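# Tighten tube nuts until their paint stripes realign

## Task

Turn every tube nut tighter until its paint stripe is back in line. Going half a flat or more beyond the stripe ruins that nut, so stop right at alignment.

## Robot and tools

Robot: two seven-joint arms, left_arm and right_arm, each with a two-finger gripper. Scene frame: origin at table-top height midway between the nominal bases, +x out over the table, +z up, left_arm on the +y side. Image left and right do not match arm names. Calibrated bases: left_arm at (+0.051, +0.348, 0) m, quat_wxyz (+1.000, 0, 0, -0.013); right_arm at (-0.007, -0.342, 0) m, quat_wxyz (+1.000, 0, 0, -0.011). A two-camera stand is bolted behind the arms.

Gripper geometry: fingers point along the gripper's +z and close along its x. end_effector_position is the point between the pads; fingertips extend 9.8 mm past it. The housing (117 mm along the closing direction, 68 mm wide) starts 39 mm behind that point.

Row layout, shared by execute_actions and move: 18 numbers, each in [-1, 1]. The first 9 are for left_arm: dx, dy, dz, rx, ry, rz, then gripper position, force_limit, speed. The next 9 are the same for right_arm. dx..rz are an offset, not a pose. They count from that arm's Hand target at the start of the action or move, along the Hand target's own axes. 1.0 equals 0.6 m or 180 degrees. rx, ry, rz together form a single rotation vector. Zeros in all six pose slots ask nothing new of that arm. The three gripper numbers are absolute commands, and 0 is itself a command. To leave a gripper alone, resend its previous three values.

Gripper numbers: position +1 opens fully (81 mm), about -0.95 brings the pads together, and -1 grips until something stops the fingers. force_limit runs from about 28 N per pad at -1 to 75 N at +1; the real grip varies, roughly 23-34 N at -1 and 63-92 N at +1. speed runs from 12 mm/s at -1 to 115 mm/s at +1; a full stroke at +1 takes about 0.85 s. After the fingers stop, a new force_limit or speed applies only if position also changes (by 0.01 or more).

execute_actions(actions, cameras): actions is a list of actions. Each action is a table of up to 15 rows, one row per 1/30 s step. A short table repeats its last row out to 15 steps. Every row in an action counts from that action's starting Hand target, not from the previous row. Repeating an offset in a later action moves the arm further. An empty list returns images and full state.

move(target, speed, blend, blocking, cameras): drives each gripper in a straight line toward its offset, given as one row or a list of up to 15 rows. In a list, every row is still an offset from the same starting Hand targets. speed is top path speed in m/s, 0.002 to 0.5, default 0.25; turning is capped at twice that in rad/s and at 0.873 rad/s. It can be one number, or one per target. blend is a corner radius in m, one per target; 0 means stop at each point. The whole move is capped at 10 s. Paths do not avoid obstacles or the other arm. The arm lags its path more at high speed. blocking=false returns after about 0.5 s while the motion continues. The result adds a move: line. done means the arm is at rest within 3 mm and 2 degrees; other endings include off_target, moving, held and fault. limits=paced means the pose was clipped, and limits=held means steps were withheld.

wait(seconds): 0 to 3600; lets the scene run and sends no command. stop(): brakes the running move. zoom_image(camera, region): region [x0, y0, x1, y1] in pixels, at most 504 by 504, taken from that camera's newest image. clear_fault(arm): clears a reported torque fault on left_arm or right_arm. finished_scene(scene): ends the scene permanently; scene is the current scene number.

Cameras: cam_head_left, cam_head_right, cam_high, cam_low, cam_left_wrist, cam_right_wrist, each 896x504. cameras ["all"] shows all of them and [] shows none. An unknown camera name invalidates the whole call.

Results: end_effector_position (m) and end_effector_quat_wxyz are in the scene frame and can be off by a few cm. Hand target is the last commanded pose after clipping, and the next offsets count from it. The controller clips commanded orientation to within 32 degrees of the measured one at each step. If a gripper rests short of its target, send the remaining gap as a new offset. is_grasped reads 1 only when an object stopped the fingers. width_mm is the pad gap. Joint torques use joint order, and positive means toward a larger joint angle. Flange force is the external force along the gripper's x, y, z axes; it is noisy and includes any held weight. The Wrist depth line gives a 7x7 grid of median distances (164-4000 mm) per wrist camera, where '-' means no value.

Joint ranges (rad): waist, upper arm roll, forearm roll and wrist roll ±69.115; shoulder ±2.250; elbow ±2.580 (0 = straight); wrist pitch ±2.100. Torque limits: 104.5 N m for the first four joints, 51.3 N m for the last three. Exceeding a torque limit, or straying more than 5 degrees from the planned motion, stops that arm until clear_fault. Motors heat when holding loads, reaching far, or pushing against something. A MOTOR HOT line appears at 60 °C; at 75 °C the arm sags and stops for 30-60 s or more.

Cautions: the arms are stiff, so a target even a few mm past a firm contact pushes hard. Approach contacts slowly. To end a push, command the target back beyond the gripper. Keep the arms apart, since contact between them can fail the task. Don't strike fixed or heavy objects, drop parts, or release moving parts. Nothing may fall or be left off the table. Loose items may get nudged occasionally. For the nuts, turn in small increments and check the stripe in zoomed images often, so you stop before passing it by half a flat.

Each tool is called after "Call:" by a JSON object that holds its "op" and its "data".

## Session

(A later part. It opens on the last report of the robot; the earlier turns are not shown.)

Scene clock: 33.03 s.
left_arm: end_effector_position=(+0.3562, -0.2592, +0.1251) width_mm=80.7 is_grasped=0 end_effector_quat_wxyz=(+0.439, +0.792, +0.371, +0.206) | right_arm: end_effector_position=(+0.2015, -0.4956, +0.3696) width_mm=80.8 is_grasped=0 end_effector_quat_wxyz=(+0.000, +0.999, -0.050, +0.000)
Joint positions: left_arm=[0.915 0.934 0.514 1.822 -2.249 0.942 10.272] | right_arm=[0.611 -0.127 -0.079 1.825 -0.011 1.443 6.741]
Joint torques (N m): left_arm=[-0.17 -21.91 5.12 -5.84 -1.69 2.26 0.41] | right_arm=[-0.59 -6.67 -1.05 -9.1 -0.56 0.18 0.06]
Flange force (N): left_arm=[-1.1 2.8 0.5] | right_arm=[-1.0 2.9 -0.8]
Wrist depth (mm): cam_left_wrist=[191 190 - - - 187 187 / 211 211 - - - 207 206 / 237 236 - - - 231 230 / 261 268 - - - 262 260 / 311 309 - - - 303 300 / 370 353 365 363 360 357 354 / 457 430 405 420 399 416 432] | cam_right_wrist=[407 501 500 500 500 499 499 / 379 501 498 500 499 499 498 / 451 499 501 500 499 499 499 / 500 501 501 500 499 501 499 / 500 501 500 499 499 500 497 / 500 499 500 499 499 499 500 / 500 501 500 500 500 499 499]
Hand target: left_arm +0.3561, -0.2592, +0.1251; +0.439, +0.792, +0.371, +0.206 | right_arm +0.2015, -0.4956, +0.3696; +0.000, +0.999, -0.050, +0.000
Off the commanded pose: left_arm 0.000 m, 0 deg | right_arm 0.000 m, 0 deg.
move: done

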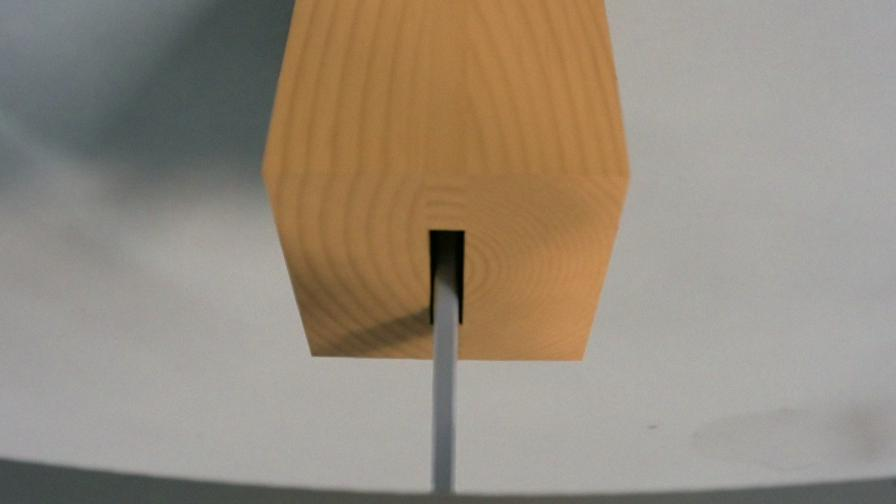

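Call:
{"op": "move", "data": {"target": [0,0,0,0,0,0,-0.98,1,0,0,0,0,0,0,0,0.994,1,1], "cameras": ["cam_left_wrist"]}}

Call:
{"op": "wait", "data": {"seconds": 1.5}}

Scene clock: 34.77 s.
left_arm: end_effector_position=(+0.3562, -0.2592, +0.1251) width_mm=2.3 is_grasped=1 end_effector_quat_wxyz=(+0.439, +0.792, +0.371, +0.206) | right_arm: end_effector_position=(+0.2015, -0.4956, +0.3696) width_mm=80.8 is_grasped=0 end_effector_quat_wxyz=(+0.000, +0.999, -0.050, +0.000)
Joint positions: left_arm=[0.915 0.934 0.514 1.822 -2.249 0.942 10.272] | right_arm=[0.611 -0.127 -0.079 1.825 -0.011 1.443 6.741]
Joint torques (N m): left_arm=[-0.22 -21.72 5.14 -5.79 -1.73 2.2 0.39] | right_arm=[-0.57 -6.68 -1.06 -9.04 -0.55 0.17 0.07]
Flange force (N): left_arm=[-1.2 3.0 0.2] | right_arm=[-0.9 2.9 -1.0]
Wrist depth (mm): cam_left_wrist=[191 191 - - - 188 187 / 211 211 - - - 207 207 / 236 237 - - - 231 231 / 261 269 - - - 262 260 / 311 310 - - - 302 301 / 369 352 351 363 360 358 355 / 456 432 405 422 399 416 433] | cam_right_wrist=[405 498 500 499 499 498 497 / 379 499 499 500 499 499 498 / 451 500 499 499 500 499 498 / 499 499 500 499 500 499 498 / 500 500 500 499 499 500 499 / 502 500 500 498 497 499 498 / 501 501 499 499 499 499 498]
Hand target: left_arm +0.3561, -0.2592, +0.1251; +0.439, +0.792, +0.371, +0.206 | right_arm +0.2015, -0.4956, +0.3696; +0.000, +0.999, -0.050, +0.000
Off the commanded pose: left_arm 0.000 m, 0 deg | right_arm 0.000 m, 0 deg.
move: done

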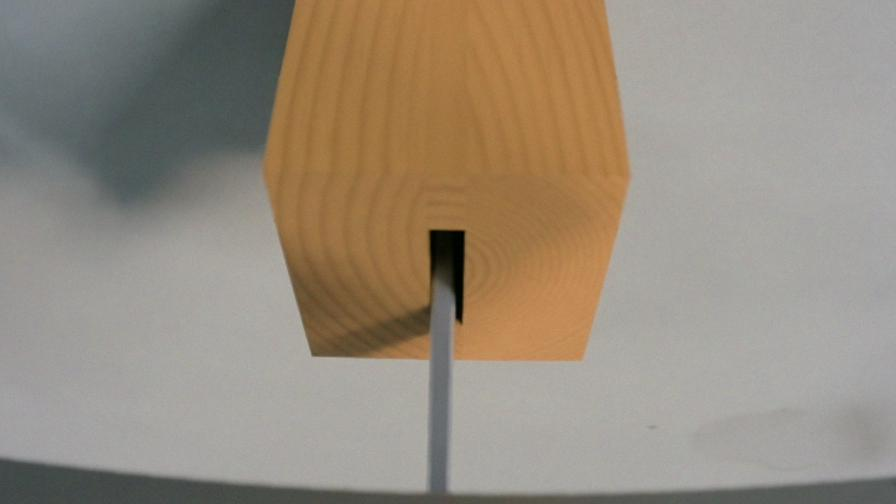

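Scene clock: 36.27 s.
left_arm: end_effector_position=(+0.3561, -0.2592, +0.1251) width_mm=2.3 is_grasped=1 end_effector_quat_wxyz=(+0.439, +0.792, +0.371, +0.206) | right_arm: end_effector_position=(+0.2015, -0.4956, +0.3696) width_mm=80.8 is_grasped=0 end_effector_quat_wxyz=(+0.000, +0.999, -0.050, +0.000)
Joint positions: left_arm=[0.915 0.934 0.514 1.822 -2.249 0.942 10.272] | right_arm=[0.611 -0.127 -0.079 1.825 -0.011 1.443 6.741]
Joint torques (N m): left_arm=[-0.16 -21.79 5.11 -5.79 -1.68 2.19 0.43] | right_arm=[-0.58 -6.73 -1.03 -9.01 -0.57 0.18 0.05]
Flange force (N): left_arm=[-1.1 2.9 0.4] | right_arm=[-0.7 3.0 -1.1]
Wrist depth (mm): cam_left_wrist=[191 190 - - - 188 187 / 211 211 - - - 207 206 / 236 236 - - - 231 231 / 261 267 - - - 262 261 / 312 310 - - - 303 300 / 370 353 351 362 360 357 353 / 457 430 404 420 399 416 432] | cam_right_wrist=[407 500 499 500 501 499 497 / 379 498 499 499 498 499 499 / 452 501 499 499 498 499 498 / 499 499 499 499 498 499 498 / 500 499 501 498 500 498 498 / 500 499 500 498 499 499 499 / 502 501 500 499 499 500 499]
Hand target: left_arm +0.3561, -0.2592, +0.1251; +0.439, +0.792, +0.371, +0.206 | right_arm +0.2015, -0.4956, +0.3696; +0.000, +0.999, -0.050, +0.000
Tool commands: left_gripper/position=-0.98 left_gripper/force_limit=+1.0 left_gripper/speed=+0.0 right_gripper/position=+0.994 right_gripper/force_limit=+1.0 right_gripper/speed=+1.0
Off the commanded pose: left_arm 0.000 m, 0 deg | right_arm 0.000 m, 0 deg.
wait: 1.50 s; at rest by 0.17 s

Call:
{"op": "move", "data": {"target": [[0,0.0283,-0.0177,0,0,0,-0.98,1,0,0,0,0,0,0,0,0.994,1,1],[0,0.1484,-0.0927,0,0,0,-0.98,1,0,0,0,0,0,0,0,0.994,1,1]], "speed": [0.03,0.06], "cameras": ["cam_left_wrist","cam_head_right","cam_low"]}}

Call:
{"op": "zoom_image", "data": {"camera": "cam_head_right", "region": [570, 290, 700, 420]}}

Call:
{"op": "zoom_image", "data": {"camera": "cam_low", "region": [410, 200, 510, 290]}}

Scene clock: 39.30 s.
left_arm: end_effector_position=(+0.3562, -0.2593, +0.2301) width_mm=2.3 is_grasped=1 end_effector_quat_wxyz=(+0.439, +0.792, +0.371, +0.206) | right_arm: end_effector_position=(+0.2015, -0.4956, +0.3696) width_mm=80.8 is_grasped=0 end_effector_quat_wxyz=(+0.000, +0.999, -0.050, +0.000)
Joint positions: left_arm=[0.89 0.714 0.549 1.783 -1.984 0.814 10.011] | right_arm=[0.611 -0.127 -0.079 1.825 -0.011 1.443 6.741]
Joint torques (N m): left_arm=[-0.26 -20.91 4.73 -7.9 -1.96 1.75 0.38] | right_arm=[-0.54 -6.7 -1.03 -9.08 -0.55 0.18 0.07]
Flange force (N): left_arm=[-1.3 2.9 0.6] | right_arm=[-0.8 2.8 -0.9]
Wrist depth (mm): cam_left_wrist=[330 336 335 333 326 331 323 / 366 372 371 370 368 367 356 / 408 418 405 413 411 408 398 / 463 459 458 455 451 450 450 / 532 529 525 521 521 518 516 / 629 624 617 616 589 605 601 / 767 755 752 744 735 699 738] | cam_right_wrist=[406 500 500 500 498 499 499 / 379 499 500 500 498 500 498 / 452 501 498 499 499 498 498 / 500 499 500 499 499 498 500 / 500 500 500 500 500 499 499 / 502 499 500 499 500 499 498 / 500 501 500 499 497 497 497]
Hand target: left_arm +0.3562, -0.2593, +0.2301; +0.439, +0.792, +0.371, +0.206 | right_arm +0.2015, -0.4956, +0.3696; +0.000, +0.999, -0.050, +0.000
Off the commanded pose: left_arm 0.000 m, 0 deg | right_arm 0.000 m, 0 deg.
move: done
Images, in order (width x height): cam_head_right 896x504, cam_low 896x504, cam_left_wrist 896x504.

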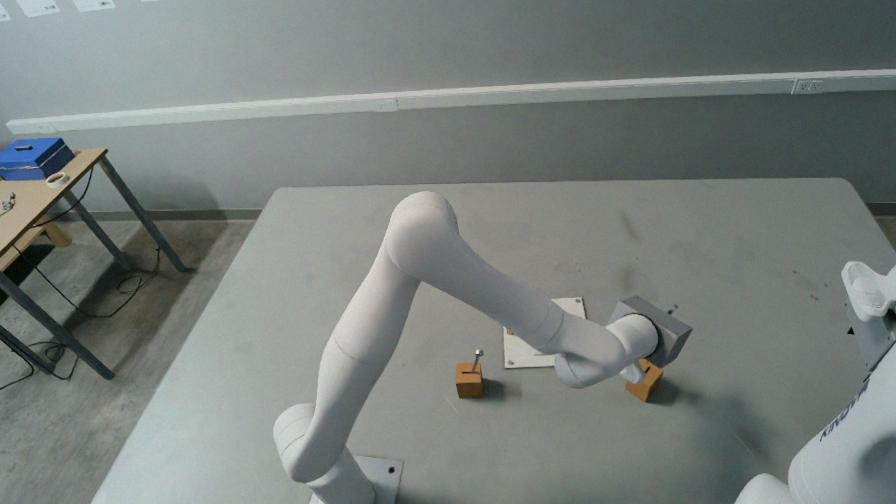

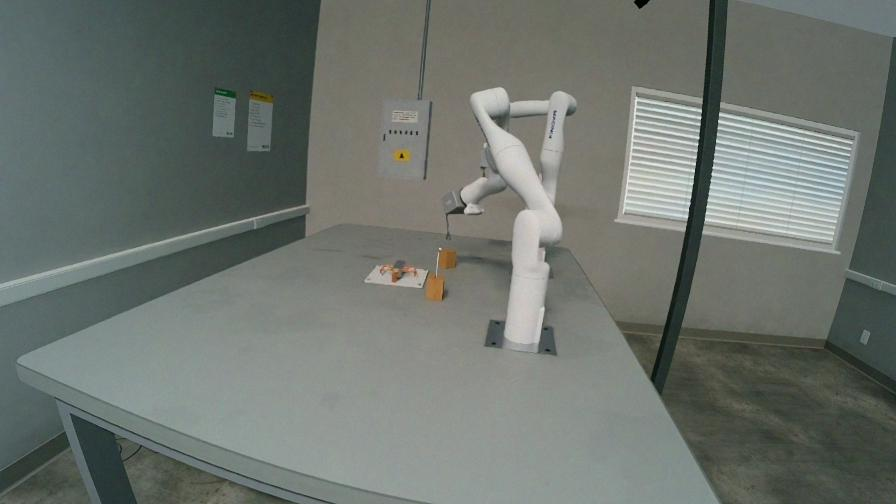

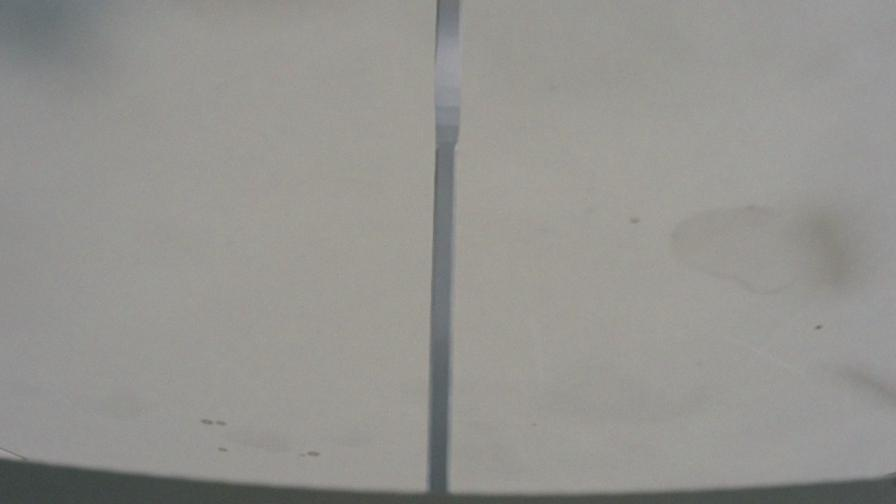

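Scaled by 3.877 from the camera's image (finer frame: 1280x720).

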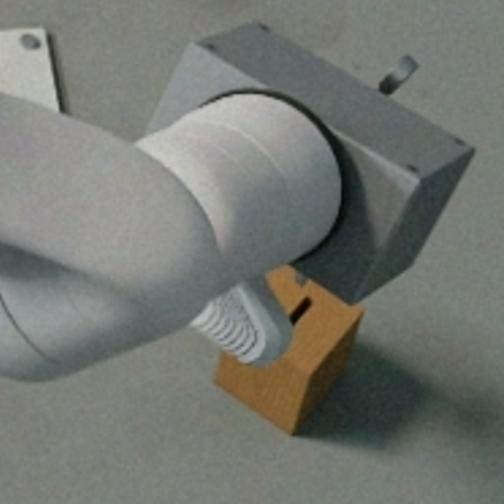

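Scaled by 5.040 from the camera's image (finer frame: 1280x720).

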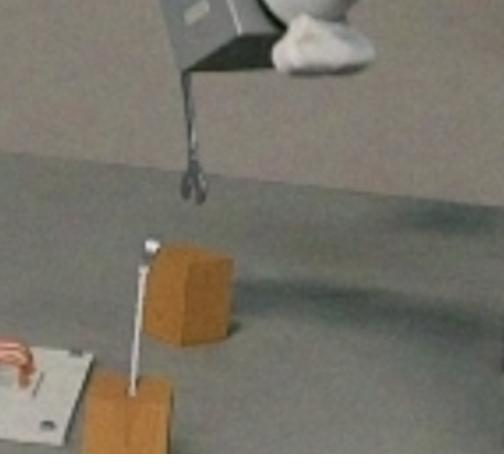

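Call:
{"op": "zoom_image", "data": {"camera": "cam_left_wrist", "region": [390, 0, 500, 170]}}

Call:
{"op": "zoom_image", "data": {"camera": "cam_low", "region": [432, 205, 468, 245]}}

Scaled by 2.965 from the camera's image (finer frame: 1280x720).

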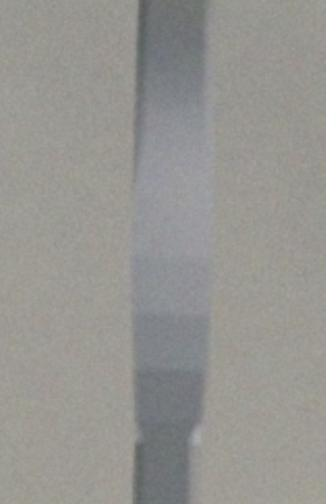

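Scaled by 12.600 from the camera's image (finer frame: 1280x720).

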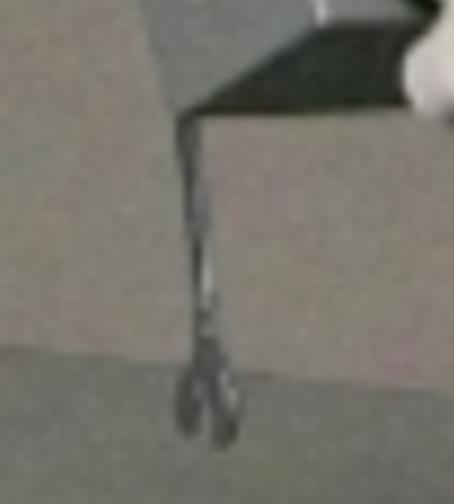

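Call:
{"op": "move", "data": {"target": [0.4883,-0.0887,-0.1578,0.0378,-0.2084,0.1492,-0.98,1,0,0,0,0,0,0,0,0.994,1,1], "speed": 0.15, "cameras": ["cam_left_wrist","cam_head_right"]}}

Scene clock: 46.27 s.
left_arm: end_effector_position=(+0.4603, +0.0353, +0.2353) width_mm=2.3 is_grasped=1 end_effector_quat_wxyz=(+0.428, +0.903, +0.032, +0.015) | right_arm: end_effector_position=(+0.2015, -0.4956, +0.3696) width_mm=80.8 is_grasped=0 end_effector_quat_wxyz=(+0.000, +0.999, -0.050, +0.000)
Joint positions: left_arm=[-0.631 0.901 1.306 1.97 -3.323 -0.387 9.987] | right_arm=[0.611 -0.127 -0.079 1.825 -0.011 1.443 6.741]
Joint torques (N m): left_arm=[-0.18 -13.07 10.15 -5.66 0.61 1.56 0.37] | right_arm=[-0.57 -6.68 -1.04 -9.08 -0.55 0.15 0.06]
Flange force (N): left_arm=[1.6 -0.1 2.8] | right_arm=[-0.9 2.9 -1.0]
Wrist depth (mm): cam_left_wrist=[330 328 320 298 311 317 322 / 358 362 346 346 325 343 350 / 391 398 388 335 376 383 382 / 442 429 426 425 424 422 428 / 479 465 464 459 470 467 466 / 543 451 535 532 528 526 525 / 646 463 595 612 606 602 622] | cam_right_wrist=[406 500 500 500 500 499 499 / 380 499 499 500 498 497 499 / 450 499 499 499 500 498 497 / 500 500 500 500 500 500 497 / 502 501 500 499 500 499 499 / 502 500 499 498 499 500 497 / 500 500 502 498 499 500 498]
Hand target: left_arm +0.4603, +0.0353, +0.2353; +0.428, +0.903, +0.032, +0.015 | right_arm +0.2015, -0.4956, +0.3696; +0.000, +0.999, -0.050, +0.000
Off the commanded pose: left_arm 0.000 m, 0 deg | right_arm 0.000 m, 0 deg.
move: done
Images, in order (width x height): cam_head_right 896x504, cam_left_wrist 896x504.

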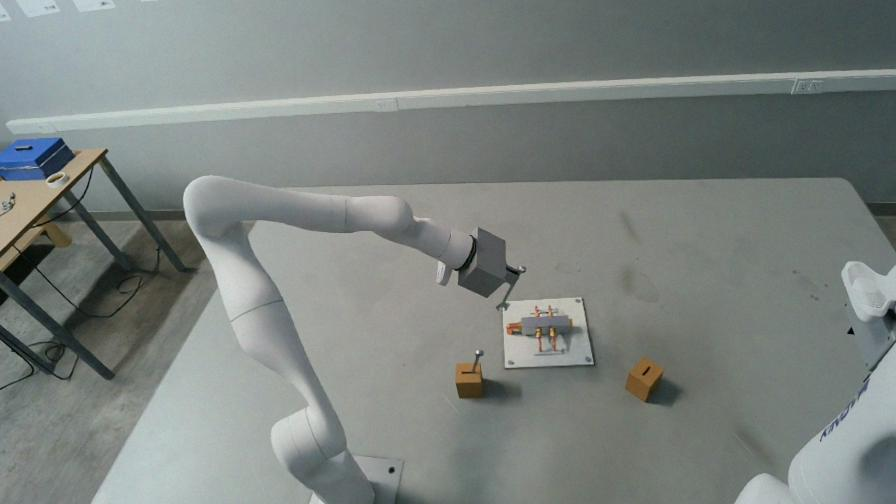

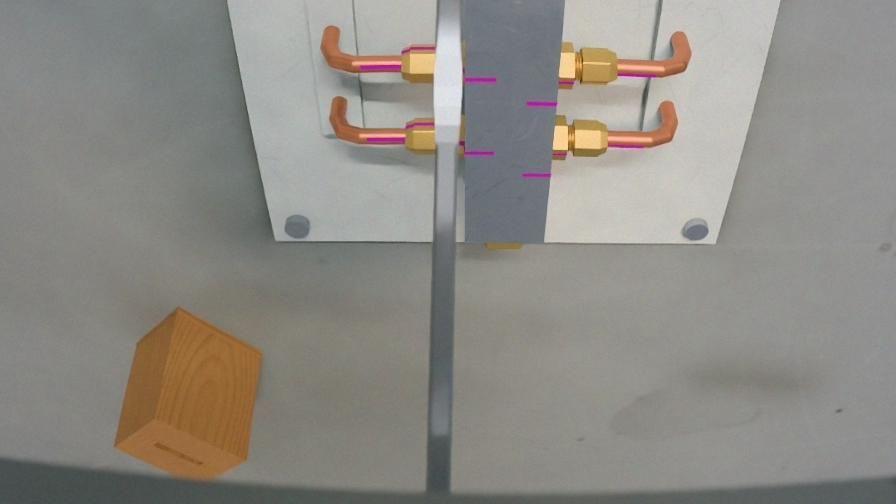

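Call:
{"op": "zoom_image", "data": {"camera": "cam_left_wrist", "region": [350, 30, 470, 100]}}

Call:
{"op": "zoom_image", "data": {"camera": "cam_left_wrist", "region": [350, 100, 470, 170]}}

Call:
{"op": "zoom_image", "data": {"camera": "cam_left_wrist", "region": [540, 30, 660, 100]}}

Call:
{"op": "zoom_image", "data": {"camera": "cam_left_wrist", "region": [540, 100, 660, 170]}}

Scaled by 4.200 from the camera's image (finer frame: 1280x720).

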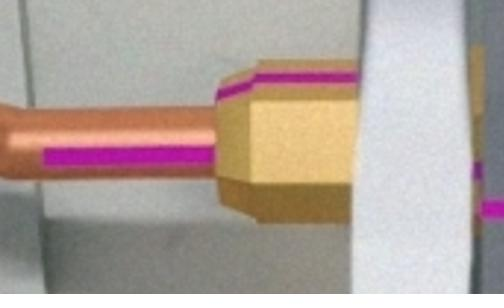

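Scaled by 4.200 from the camera's image (finer frame: 1280x720).

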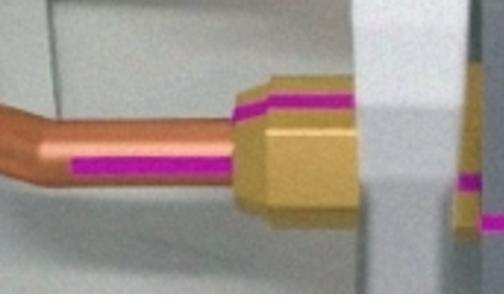

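Scaled by 4.200 from the camera's image (finer frame: 1280x720).

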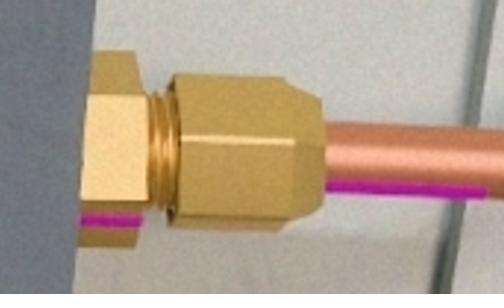

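Scaled by 4.200 from the camera's image (finer frame: 1280x720).

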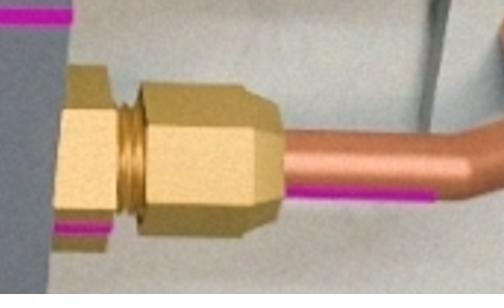

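Call:
{"op": "move", "data": {"target": [-0.0107,-0.0015,0.13,-0.0678,0,0,-0.98,1,0,0,0,0,0,0,0,0.994,1,1], "speed": 0.1, "cameras": ["cam_left_wrist","cam_head_right"]}}

Scene clock: 50.87 s.
left_arm: end_effector_position=(+0.4581, -0.0249, +0.1853) width_mm=2.3 is_grasped=1 end_effector_quat_wxyz=(+0.522, +0.852, +0.031, +0.019) | right_arm: end_effector_position=(+0.2015, -0.4956, +0.3696) width_mm=80.8 is_grasped=0 end_effector_quat_wxyz=(+0.000, +0.999, -0.050, +0.000)
Joint positions: left_arm=[-0.518 1.19 1.253 2.034 -3.403 -0.071 9.881] | right_arm=[0.611 -0.127 -0.079 1.825 -0.011 1.443 6.741]
Joint torques (N m): left_arm=[-0.24 -14.79 11.91 -2.38 -0.05 1.46 0.38] | right_arm=[-0.56 -6.7 -1.03 -9.07 -0.57 0.17 0.07]
Flange force (N): left_arm=[0.0 -0.6 2.4] | right_arm=[-0.8 2.9 -0.9]
Wrist depth (mm): cam_left_wrist=[281 279 277 283 220 273 272 / 317 315 312 311 241 299 307 / 363 370 369 368 353 362 349 / 422 383 416 412 410 408 419 / 481 370 497 471 489 486 484 / 638 625 619 611 576 601 596 / 850 772 823 751 798 787 782] | cam_right_wrist=[405 499 499 499 499 499 499 / 380 498 500 499 501 499 498 / 450 497 500 499 500 499 499 / 499 500 500 500 499 500 499 / 501 500 500 499 499 500 499 / 500 500 499 499 500 498 499 / 499 499 500 500 500 497 498]
Hand target: left_arm +0.4582, -0.0249, +0.1853; +0.522, +0.852, +0.031, +0.019 | right_arm +0.2015, -0.4956, +0.3696; +0.000, +0.999, -0.050, +0.000
Off the commanded pose: left_arm 0.000 m, 0 deg | right_arm 0.000 m, 0 deg.
move: done
Images, in order (width x height): cam_head_right 896x504, cam_left_wrist 896x504.

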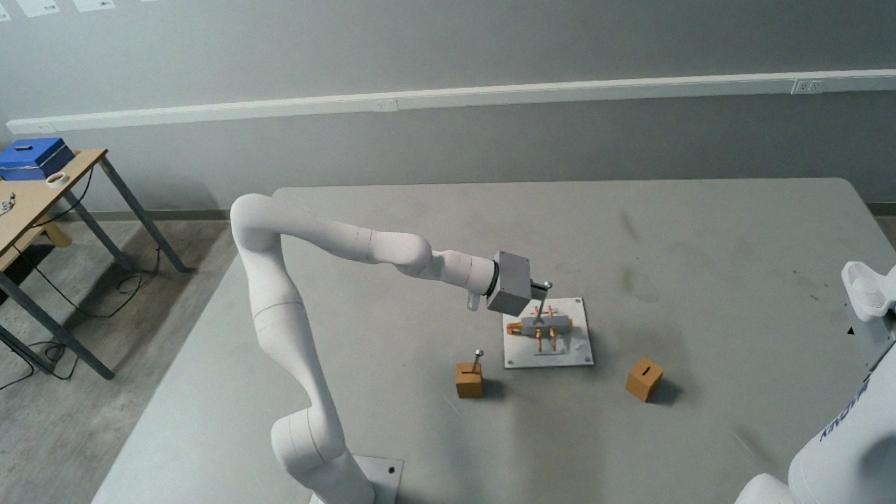

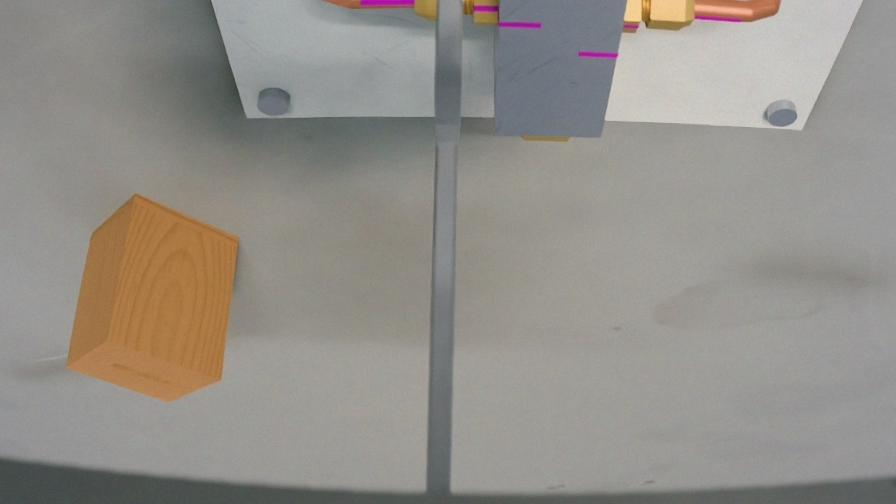

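Call:
{"op": "move", "data": {"target": [[0,0,0,0,0,0,-0.98,1,0,0.071,-0.306,-0.006,0,0,0,0.994,1,1],[0,0,0,0,0,0,-0.98,1,0,0.206,-0.707,0.450,0,0.3333,0,0.994,1,1]], "speed": 0.25, "blend": 0.03, "cameras": ["cam_right_wrist"]}}

Scene clock: 56.47 s.
left_arm: end_effector_position=(+0.4582, -0.0249, +0.1853) width_mm=2.3 is_grasped=1 end_effector_quat_wxyz=(+0.522, +0.852, +0.031, +0.019) | right_arm: end_effector_position=(+0.3666, -0.0855, +0.1000) width_mm=80.8 is_grasped=0 end_effector_quat_wxyz=(+0.024, +0.865, -0.043, +0.500)
Joint positions: left_arm=[-0.518 1.19 1.253 2.034 -3.403 -0.071 9.881] | right_arm=[-0.746 0.987 -0.711 2.307 1.833 1.607 3.287]
Joint torques (N m): left_arm=[-0.24 -14.67 11.89 -2.44 -0.05 1.47 0.41] | right_arm=[-0.58 -17.18 -2.85 -0.22 -0.02 2.99 0.01]
Flange force (N): left_arm=[-0.3 -0.4 2.2] | right_arm=[0.8 -0.2 4.4]
Wrist depth (mm): cam_left_wrist=[282 280 277 284 220 273 272 / 307 314 312 310 241 299 307 / 375 369 368 368 353 363 349 / 422 381 416 414 412 410 420 / 483 370 497 471 490 483 485 / 595 398 620 612 574 599 597 / 198 723 817 754 795 787 783] | cam_right_wrist=[180 199 243 239 420 638 1460 / 183 206 248 241 396 641 1470 / 184 207 231 240 206 194 1457 / 187 207 251 247 426 652 - / 184 207 223 252 458 654 1503 / 185 201 242 257 460 654 1524 / 185 201 243 290 431 664 1521]
Hand target: left_arm +0.4582, -0.0249, +0.1853; +0.522, +0.852, +0.031, +0.019 | right_arm +0.3666, -0.0855, +0.1000; +0.024, +0.865, -0.043, +0.500
Off the commanded pose: left_arm 0.000 m, 0 deg | right_arm 0.000 m, 0 deg.
move: done

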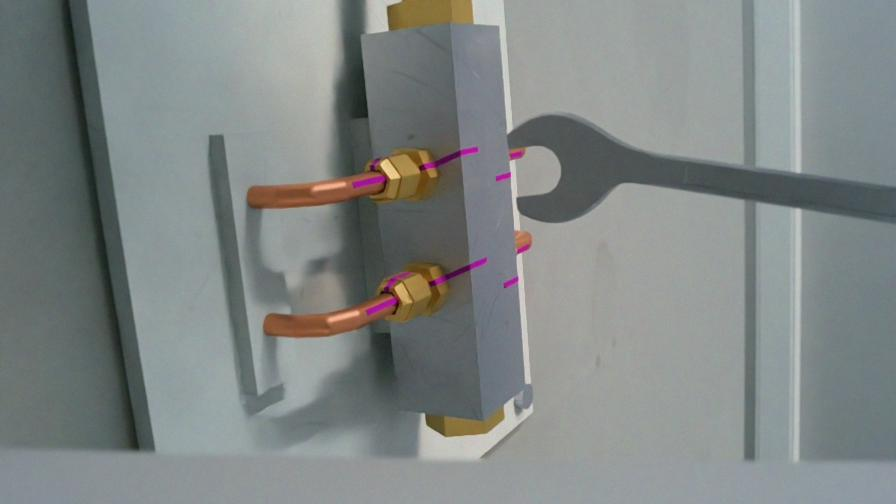

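Call:
{"op": "zoom_image", "data": {"camera": "cam_right_wrist", "region": [360, 90, 680, 330]}}

Call:
{"op": "zoom_image", "data": {"camera": "cam_right_wrist", "region": [490, 95, 660, 235]}}

Scaled by 1.575 from the camera's image (finer frame: 1280x720).

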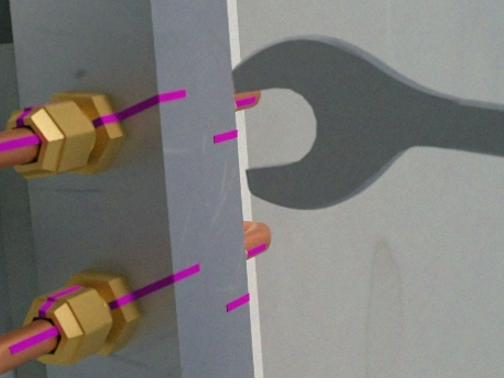

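Scaled by 2.965 from the camera's image (finer frame: 1280x720).

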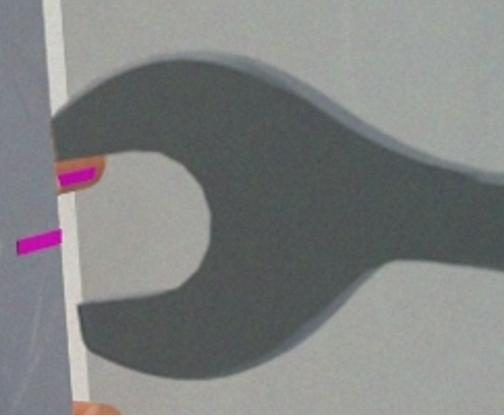

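Call:
{"op": "move", "data": {"target": [0,-0.0372,0.005,-0.0139,0,0,-0.98,1,0,0,0,0,0,0,0,0.994,1,1], "speed": 0.05, "cameras": ["cam_right_wrist","cam_left_wrist"]}}

Call:
{"op": "zoom_image", "data": {"camera": "cam_right_wrist", "region": [340, 90, 600, 270]}}

Call:
{"op": "zoom_image", "data": {"camera": "cam_left_wrist", "region": [380, 0, 500, 60]}}

Scene clock: 59.90 s.
left_arm: end_effector_position=(+0.4576, -0.0174, +0.1640) width_mm=2.3 is_grasped=1 end_effector_quat_wxyz=(+0.540, +0.841, +0.030, +0.019) | right_arm: end_effector_position=(+0.3666, -0.0855, +0.1000) width_mm=80.8 is_grasped=0 end_effector_quat_wxyz=(+0.024, +0.865, -0.043, +0.500)
Joint positions: left_arm=[-0.547 1.292 1.243 2.053 -3.451 -0.037 9.828] | right_arm=[-0.747 0.987 -0.711 2.307 1.833 1.607 3.287]
Joint torques (N m): left_arm=[-0.16 -14.89 12.13 -1.13 -0.1 1.31 0.4] | right_arm=[-0.58 -17.13 -2.86 -0.25 -0.02 2.98 0.02]
Flange force (N): left_arm=[-0.5 -0.9 1.8] | right_arm=[0.8 0.0 4.3]
Wrist depth (mm): cam_left_wrist=[260 251 240 239 187 228 235 / 296 285 282 - 207 277 276 / 320 342 340 338 240 334 329 / 393 374 388 385 381 397 393 / 459 372 475 448 469 463 460 / 634 370 614 603 563 589 589 / 822 802 857 781 832 825 813] | cam_right_wrist=[181 199 243 239 420 636 1464 / 183 206 248 237 422 639 - / 184 206 230 234 209 195 181 / 187 207 251 247 456 651 1503 / 184 207 223 251 459 651 1528 / 185 201 242 257 459 657 1517 / 185 202 243 291 431 663 1535]
Hand target: left_arm +0.4576, -0.0174, +0.1640; +0.540, +0.841, +0.030, +0.019 | right_arm +0.3666, -0.0855, +0.1000; +0.024, +0.865, -0.043, +0.500
Off the commanded pose: left_arm 0.000 m, 0 deg | right_arm 0.000 m, 0 deg.
move: done
Images, in order (width x height): cam_left_wrist 896x504, cam_right_wrist 896x504.

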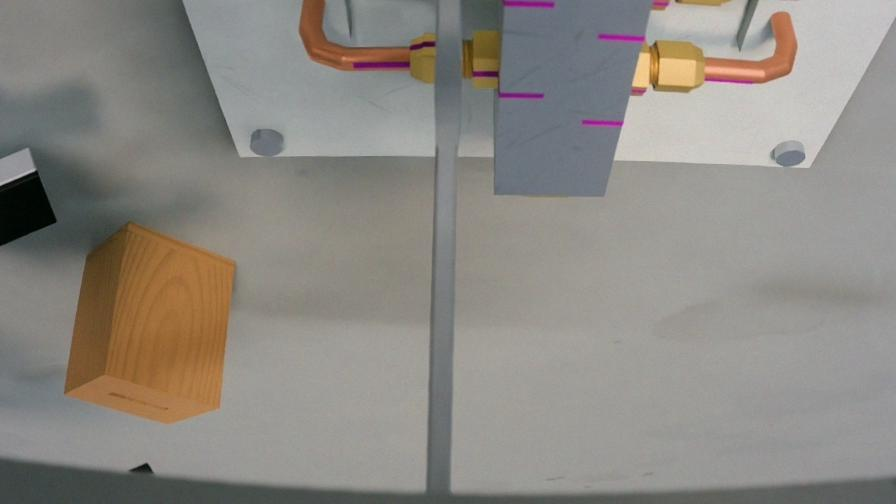

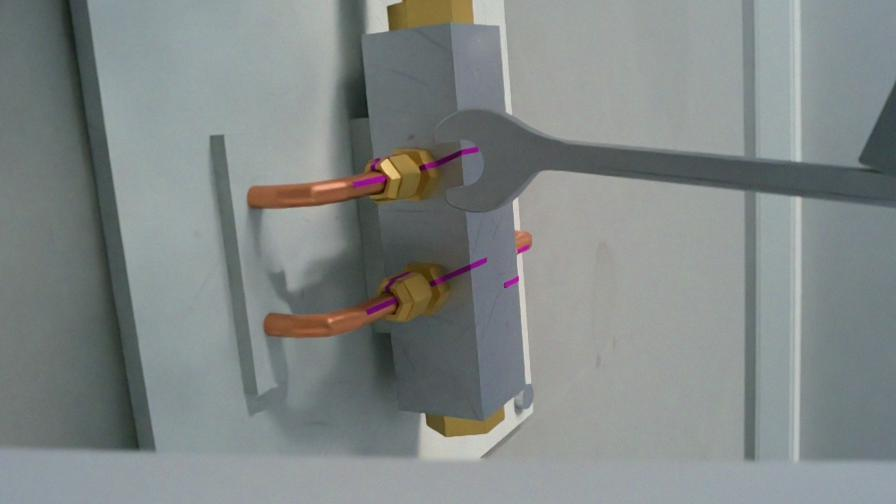

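Scaled by 1.938 from the camera's image (finer frame: 1280x720).

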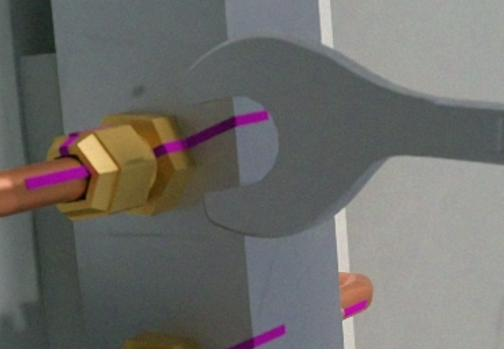

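Scaled by 4.200 from the camera's image (finer frame: 1280x720).

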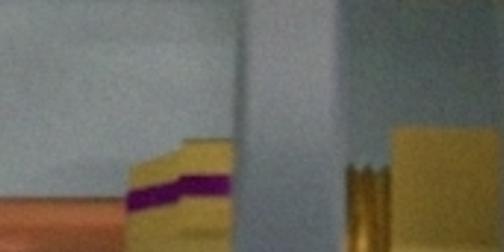

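Call:
{"op": "zoom_image", "data": {"camera": "cam_right_wrist", "region": [360, 100, 520, 220]}}

Scaled by 3.150 from the camera's image (finer frame: 1280x720).

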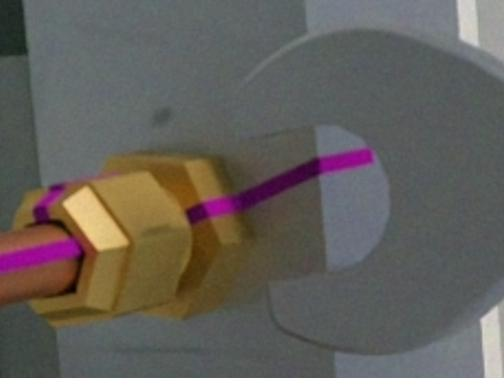

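Call:
{"op": "move", "data": {"target": [[-0.0025,-0.001,-0.0022,-0.0056,0,0,-0.98,1,0,0,0,0,0,0,0,0.994,1,1],[-0.0025,-0.0096,0.0029,-0.0056,0,0,-0.98,1,0,0,0,0,0,0,0,0.994,1,1]], "speed": 0.03, "cameras": ["cam_right_wrist","cam_left_wrist"]}}

Call:
{"op": "zoom_image", "data": {"camera": "cam_right_wrist", "region": [360, 100, 520, 220]}}

Call:
{"op": "zoom_image", "data": {"camera": "cam_left_wrist", "region": [380, 0, 500, 90]}}

Scene clock: 62.37 s.
left_arm: end_effector_position=(+0.4561, -0.0167, +0.1581) width_mm=2.3 is_grasped=1 end_effector_quat_wxyz=(+0.548, +0.836, +0.030, +0.020) | right_arm: end_effector_position=(+0.3666, -0.0855, +0.1000) width_mm=80.8 is_grasped=0 end_effector_quat_wxyz=(+0.024, +0.865, -0.043, +0.500)
Joint positions: left_arm=[-0.555 1.327 1.241 2.06 -3.467 -0.023 9.812] | right_arm=[-0.747 0.987 -0.711 2.307 1.833 1.607 3.287]
Joint torques (N m): left_arm=[-0.2 -14.89 12.23 -0.62 -0.18 1.34 0.41] | right_arm=[-0.57 -17.15 -2.86 -0.26 -0.04 2.99 0.02]
Flange force (N): left_arm=[-0.2 -0.9 1.8] | right_arm=[0.8 0.0 4.4]
Wrist depth (mm): cam_left_wrist=[252 243 232 - 177 209 227 / 288 277 274 - 203 251 269 / 324 336 321 331 229 327 324 / 378 369 382 379 376 391 388 / 457 369 475 444 465 462 458 / 601 368 620 612 567 598 594 / 944 845 910 809 876 860 852] | cam_right_wrist=[180 199 244 239 420 634 - / 183 206 248 237 422 640 - / 184 206 231 225 207 195 181 / 187 207 251 247 455 650 1487 / 184 207 223 251 458 653 1517 / 185 201 242 257 462 658 1528 / 185 201 243 290 431 664 1521]
Hand target: left_arm +0.4561, -0.0167, +0.1581; +0.548, +0.836, +0.030, +0.020 | right_arm +0.3666, -0.0855, +0.1000; +0.024, +0.865, -0.043, +0.500
Off the commanded pose: left_arm 0.000 m, 0 deg | right_arm 0.000 m, 0 deg.
move: done
Images, in order (width x height): cam_left_wrist 896x504, cam_right_wrist 896x504.

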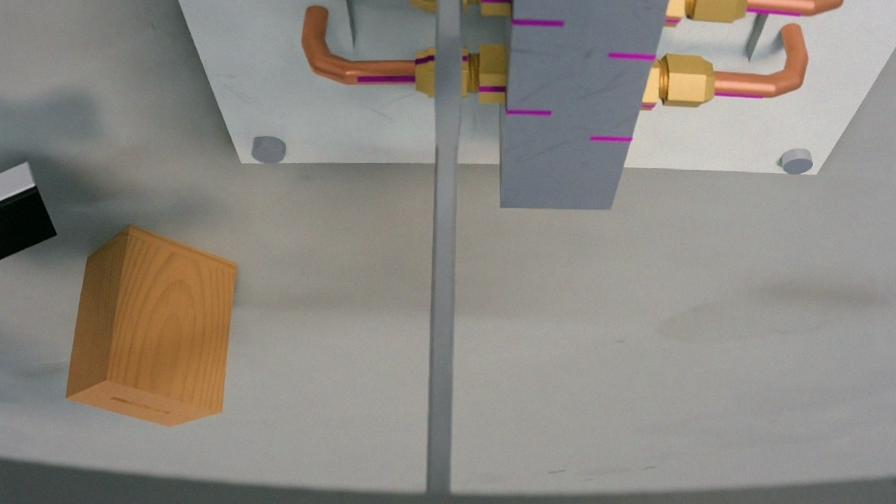

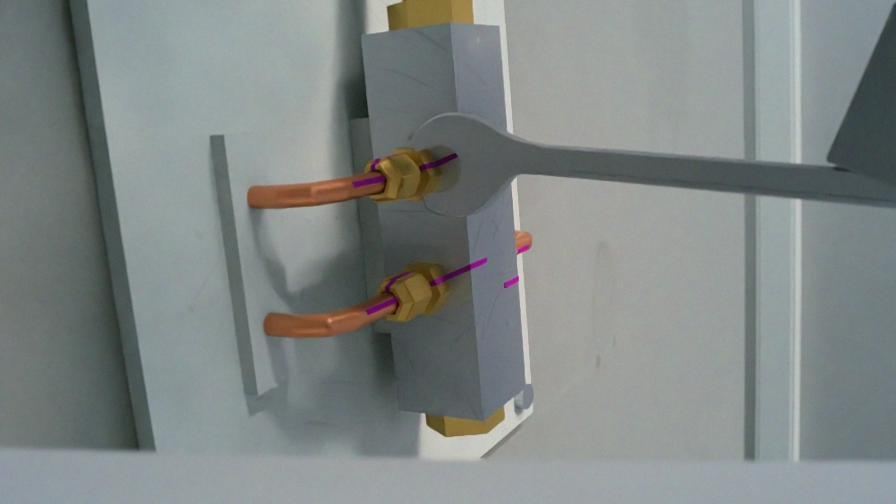

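Scaled by 3.150 from the camera's image (finer frame: 1280x720).

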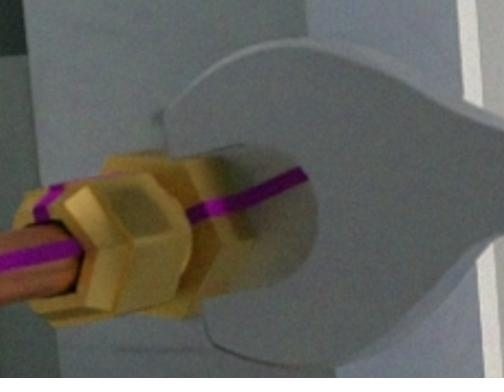

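Scaled by 4.200 from the camera's image (finer frame: 1280x720).

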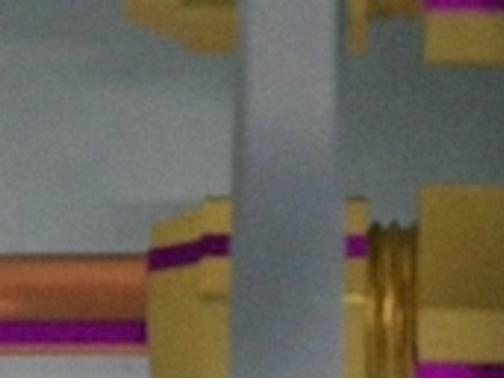

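Call:
{"op": "move", "data": {"target": [0,-0.004,0.0032,0,0,0,-0.98,1,0,0,0,0,0,0,0,0.994,1,1], "speed": 0.02, "cameras": []}}

Call:
{"op": "move", "data": {"target": [0,-0.0043,0.0025,0,0,0,-0.98,1,0,0,0,0,0,0,0,0.994,1,1], "speed": 0.02, "cameras": ["cam_right_wrist"]}}

Call:
{"op": "zoom_image", "data": {"camera": "cam_right_wrist", "region": [360, 100, 520, 220]}}

Scene clock: 64.57 s.
left_arm: end_effector_position=(+0.4561, -0.0175, +0.1551) width_mm=2.3 is_grasped=1 end_effector_quat_wxyz=(+0.548, +0.836, +0.030, +0.020) | right_arm: end_effector_position=(+0.3666, -0.0855, +0.1000) width_mm=80.8 is_grasped=0 end_effector_quat_wxyz=(+0.024, +0.865, -0.043, +0.500)
Joint positions: left_arm=[-0.551 1.333 1.236 2.059 -3.47 -0.019 9.809] | right_arm=[-0.747 0.987 -0.711 2.307 1.833 1.607 3.287]
Joint torques (N m): left_arm=[-0.21 -14.81 12.23 -0.53 -0.21 1.31 0.41] | right_arm=[-0.59 -17.2 -2.85 -0.23 -0.04 2.97 0.01]
Flange force (N): left_arm=[-0.4 -0.6 1.8] | right_arm=[0.7 -0.1 4.5]
Wrist depth (mm): cam_left_wrist=[247 239 227 - 172 180 222 / 282 273 268 - 197 211 262 / 317 329 327 324 223 320 318 / 377 372 375 372 387 383 380 / 448 369 465 438 459 452 449 / 587 362 607 600 554 585 580 / 926 908 885 797 858 848 835] | cam_right_wrist=[180 199 244 239 420 635 - / 183 206 248 238 421 639 - / 184 207 231 224 210 194 181 / 187 207 251 247 456 647 1517 / 184 207 223 251 457 651 1507 / 185 201 242 257 461 656 1517 / 185 201 243 291 431 659 1528]
Hand target: left_arm +0.4561, -0.0175, +0.1551; +0.548, +0.836, +0.030, +0.020 | right_arm +0.3666, -0.0855, +0.1000; +0.024, +0.865, -0.043, +0.500
Off the commanded pose: left_arm 0.000 m, 0 deg | right_arm 0.000 m, 0 deg.
move: done

Scene clock: 65.07 s.
left_arm: end_effector_position=(+0.4562, -0.0179, +0.1521) width_mm=2.3 is_grasped=1 end_effector_quat_wxyz=(+0.548, +0.836, +0.030, +0.020) | right_arm: end_effector_position=(+0.3666, -0.0855, +0.1000) width_mm=80.8 is_grasped=0 end_effector_quat_wxyz=(+0.024, +0.865, -0.043, +0.500)
Joint positions: left_arm=[-0.549 1.34 1.231 2.058 -3.473 -0.016 9.805] | right_arm=[-0.747 0.987 -0.711 2.307 1.833 1.607 3.287]
Joint torques (N m): left_arm=[-0.21 -14.87 12.27 -0.49 -0.22 1.27 0.39] | right_arm=[-0.57 -17.18 -2.89 -0.22 -0.05 3 0.01]
Flange force (N): left_arm=[-0.7 -0.7 1.8] | right_arm=[0.8 -0.2 4.6]
Wrist depth (mm): cam_left_wrist=[242 237 222 - 173 176 204 / 276 267 254 - 192 207 248 / 313 323 296 320 217 313 310 / 358 369 385 381 380 375 372 / 437 370 455 451 447 442 439 / 571 361 598 590 546 573 573 / 918 889 874 778 839 825 815] | cam_right_wrist=[180 199 243 240 421 634 - / 183 206 248 238 423 579 - / 184 207 231 224 211 194 182 / 187 207 251 247 426 649 - / 185 207 223 251 458 651 1521 / 185 201 242 257 459 656 1514 / 185 201 243 291 431 664 1538]
Hand target: left_arm +0.4562, -0.0179, +0.1521; +0.548, +0.836, +0.030, +0.020 | right_arm +0.3666, -0.0855, +0.1000; +0.024, +0.865, -0.043, +0.500
Off the commanded pose: left_arm 0.000 m, 0 deg | right_arm 0.000 m, 0 deg.
move: done

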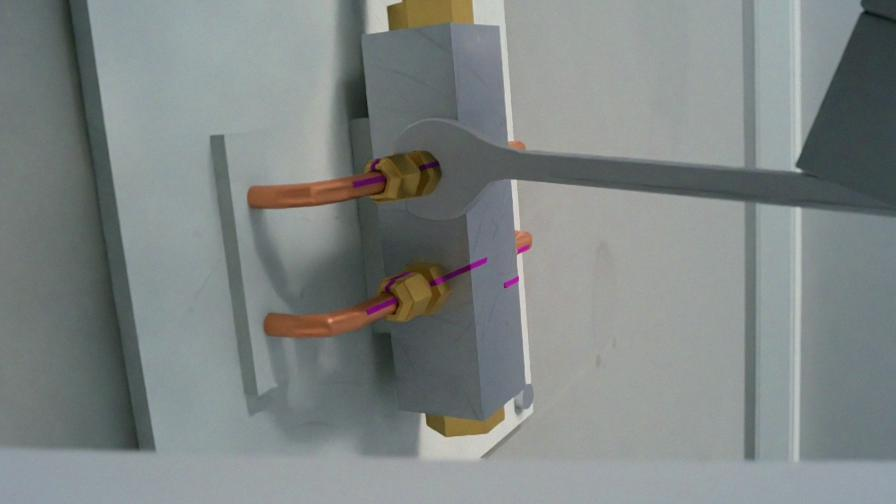

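Scaled by 3.150 from the camera's image (finer frame: 1280x720).

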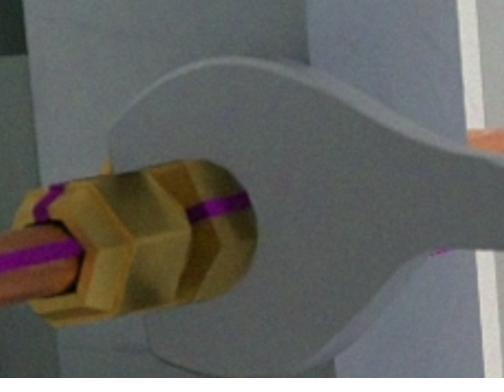

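Call:
{"op": "move", "data": {"target": [0,-0.0043,0.0025,0,0,0,-0.98,1,0,0,0,0,0,0,0,0.994,1,1], "speed": 0.02, "cameras": []}}

Call:
{"op": "move", "data": {"target": [0,-0.0029,0.0017,0,0,0,-0.98,1,0,0,0,0,0,0,0,0.994,1,1], "speed": 0.02, "cameras": ["cam_right_wrist"]}}

Call:
{"op": "zoom_image", "data": {"camera": "cam_right_wrist", "region": [360, 100, 520, 220]}}

Scene clock: 65.97 s.
left_arm: end_effector_position=(+0.4562, -0.0182, +0.1492) width_mm=2.3 is_grasped=1 end_effector_quat_wxyz=(+0.548, +0.836, +0.030, +0.020) | right_arm: end_effector_position=(+0.3666, -0.0855, +0.1000) width_mm=80.8 is_grasped=0 end_effector_quat_wxyz=(+0.024, +0.865, -0.043, +0.500)
Joint positions: left_arm=[-0.547 1.346 1.227 2.058 -3.476 -0.012 9.802] | right_arm=[-0.747 0.987 -0.711 2.307 1.833 1.607 3.287]
Joint torques (N m): left_arm=[-0.18 -14.85 12.34 -0.36 -0.18 1.3 0.43] | right_arm=[-0.58 -17.16 -2.85 -0.25 -0.05 2.99 0.02]
Flange force (N): left_arm=[-0.6 -0.7 1.7] | right_arm=[0.8 -0.1 4.4]
Wrist depth (mm): cam_left_wrist=[231 233 215 178 170 174 182 / 271 261 257 - 186 206 242 / 307 315 289 298 209 293 293 / 364 363 376 375 371 367 350 / 429 368 445 441 437 434 430 / 369 360 548 576 567 564 561 / 903 874 854 768 821 733 805] | cam_right_wrist=[180 199 243 239 421 633 - / 183 206 248 239 422 579 168 / 184 206 231 225 211 193 181 / 187 207 250 246 427 649 - / 184 207 223 251 458 651 1514 / 185 201 243 257 459 657 1528 / 185 201 243 291 431 663 1542]
Hand target: left_arm +0.4562, -0.0182, +0.1492; +0.548, +0.836, +0.030, +0.020 | right_arm +0.3666, -0.0855, +0.1000; +0.024, +0.865, -0.043, +0.500
Off the commanded pose: left_arm 0.000 m, 0 deg | right_arm 0.000 m, 0 deg.
move: done

Scene clock: 66.47 s.
left_arm: end_effector_position=(+0.4562, -0.0184, +0.1472) width_mm=2.3 is_grasped=1 end_effector_quat_wxyz=(+0.548, +0.836, +0.030, +0.020) | right_arm: end_effector_position=(+0.3666, -0.0855, +0.1000) width_mm=80.8 is_grasped=0 end_effector_quat_wxyz=(+0.024, +0.865, -0.043, +0.500)
Joint positions: left_arm=[-0.546 1.35 1.224 2.057 -3.479 -0.01 9.8] | right_arm=[-0.747 0.987 -0.711 2.307 1.833 1.607 3.287]
Joint torques (N m): left_arm=[-0.28 -14.62 11.27 -0.37 -0.25 1.12 0.37] | right_arm=[-0.57 -17.19 -2.85 -0.25 -0.04 2.95 0]
Flange force (N): left_arm=[-0.8 1.2 0.9] | right_arm=[0.7 -0.1 4.4]
Wrist depth (mm): cam_left_wrist=[233 229 214 177 - 174 196 / 267 258 244 - 182 205 231 / 313 311 296 294 206 290 289 / 359 358 371 370 365 363 345 / 423 368 440 435 433 428 425 / 364 357 540 566 563 553 553 / 889 866 840 755 808 726 787] | cam_right_wrist=[181 199 243 239 420 579 - / 183 206 248 239 422 581 170 / 184 207 230 225 211 193 183 / 187 207 251 246 425 647 - / 184 207 223 252 458 651 1524 / 185 201 242 257 461 658 1521 / 185 201 243 291 431 658 1528]
Hand target: left_arm +0.4562, -0.0184, +0.1472; +0.548, +0.836, +0.030, +0.020 | right_arm +0.3666, -0.0855, +0.1000; +0.024, +0.865, -0.043, +0.500
Off the commanded pose: left_arm 0.000 m, 0 deg | right_arm 0.000 m, 0 deg.
move: done

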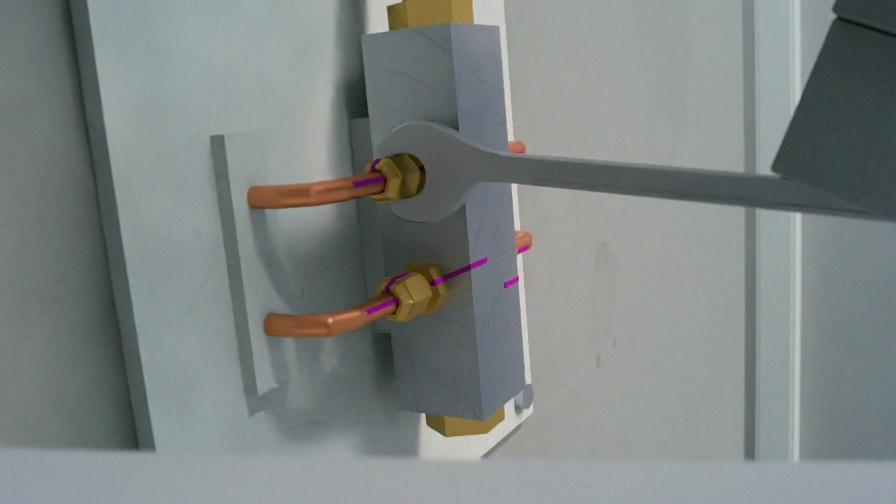

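Scaled by 3.150 from the camera's image (finer frame: 1280x720).

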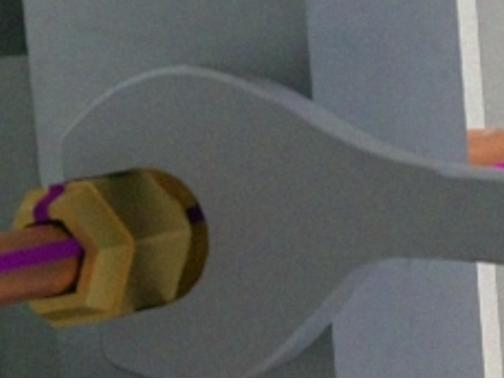

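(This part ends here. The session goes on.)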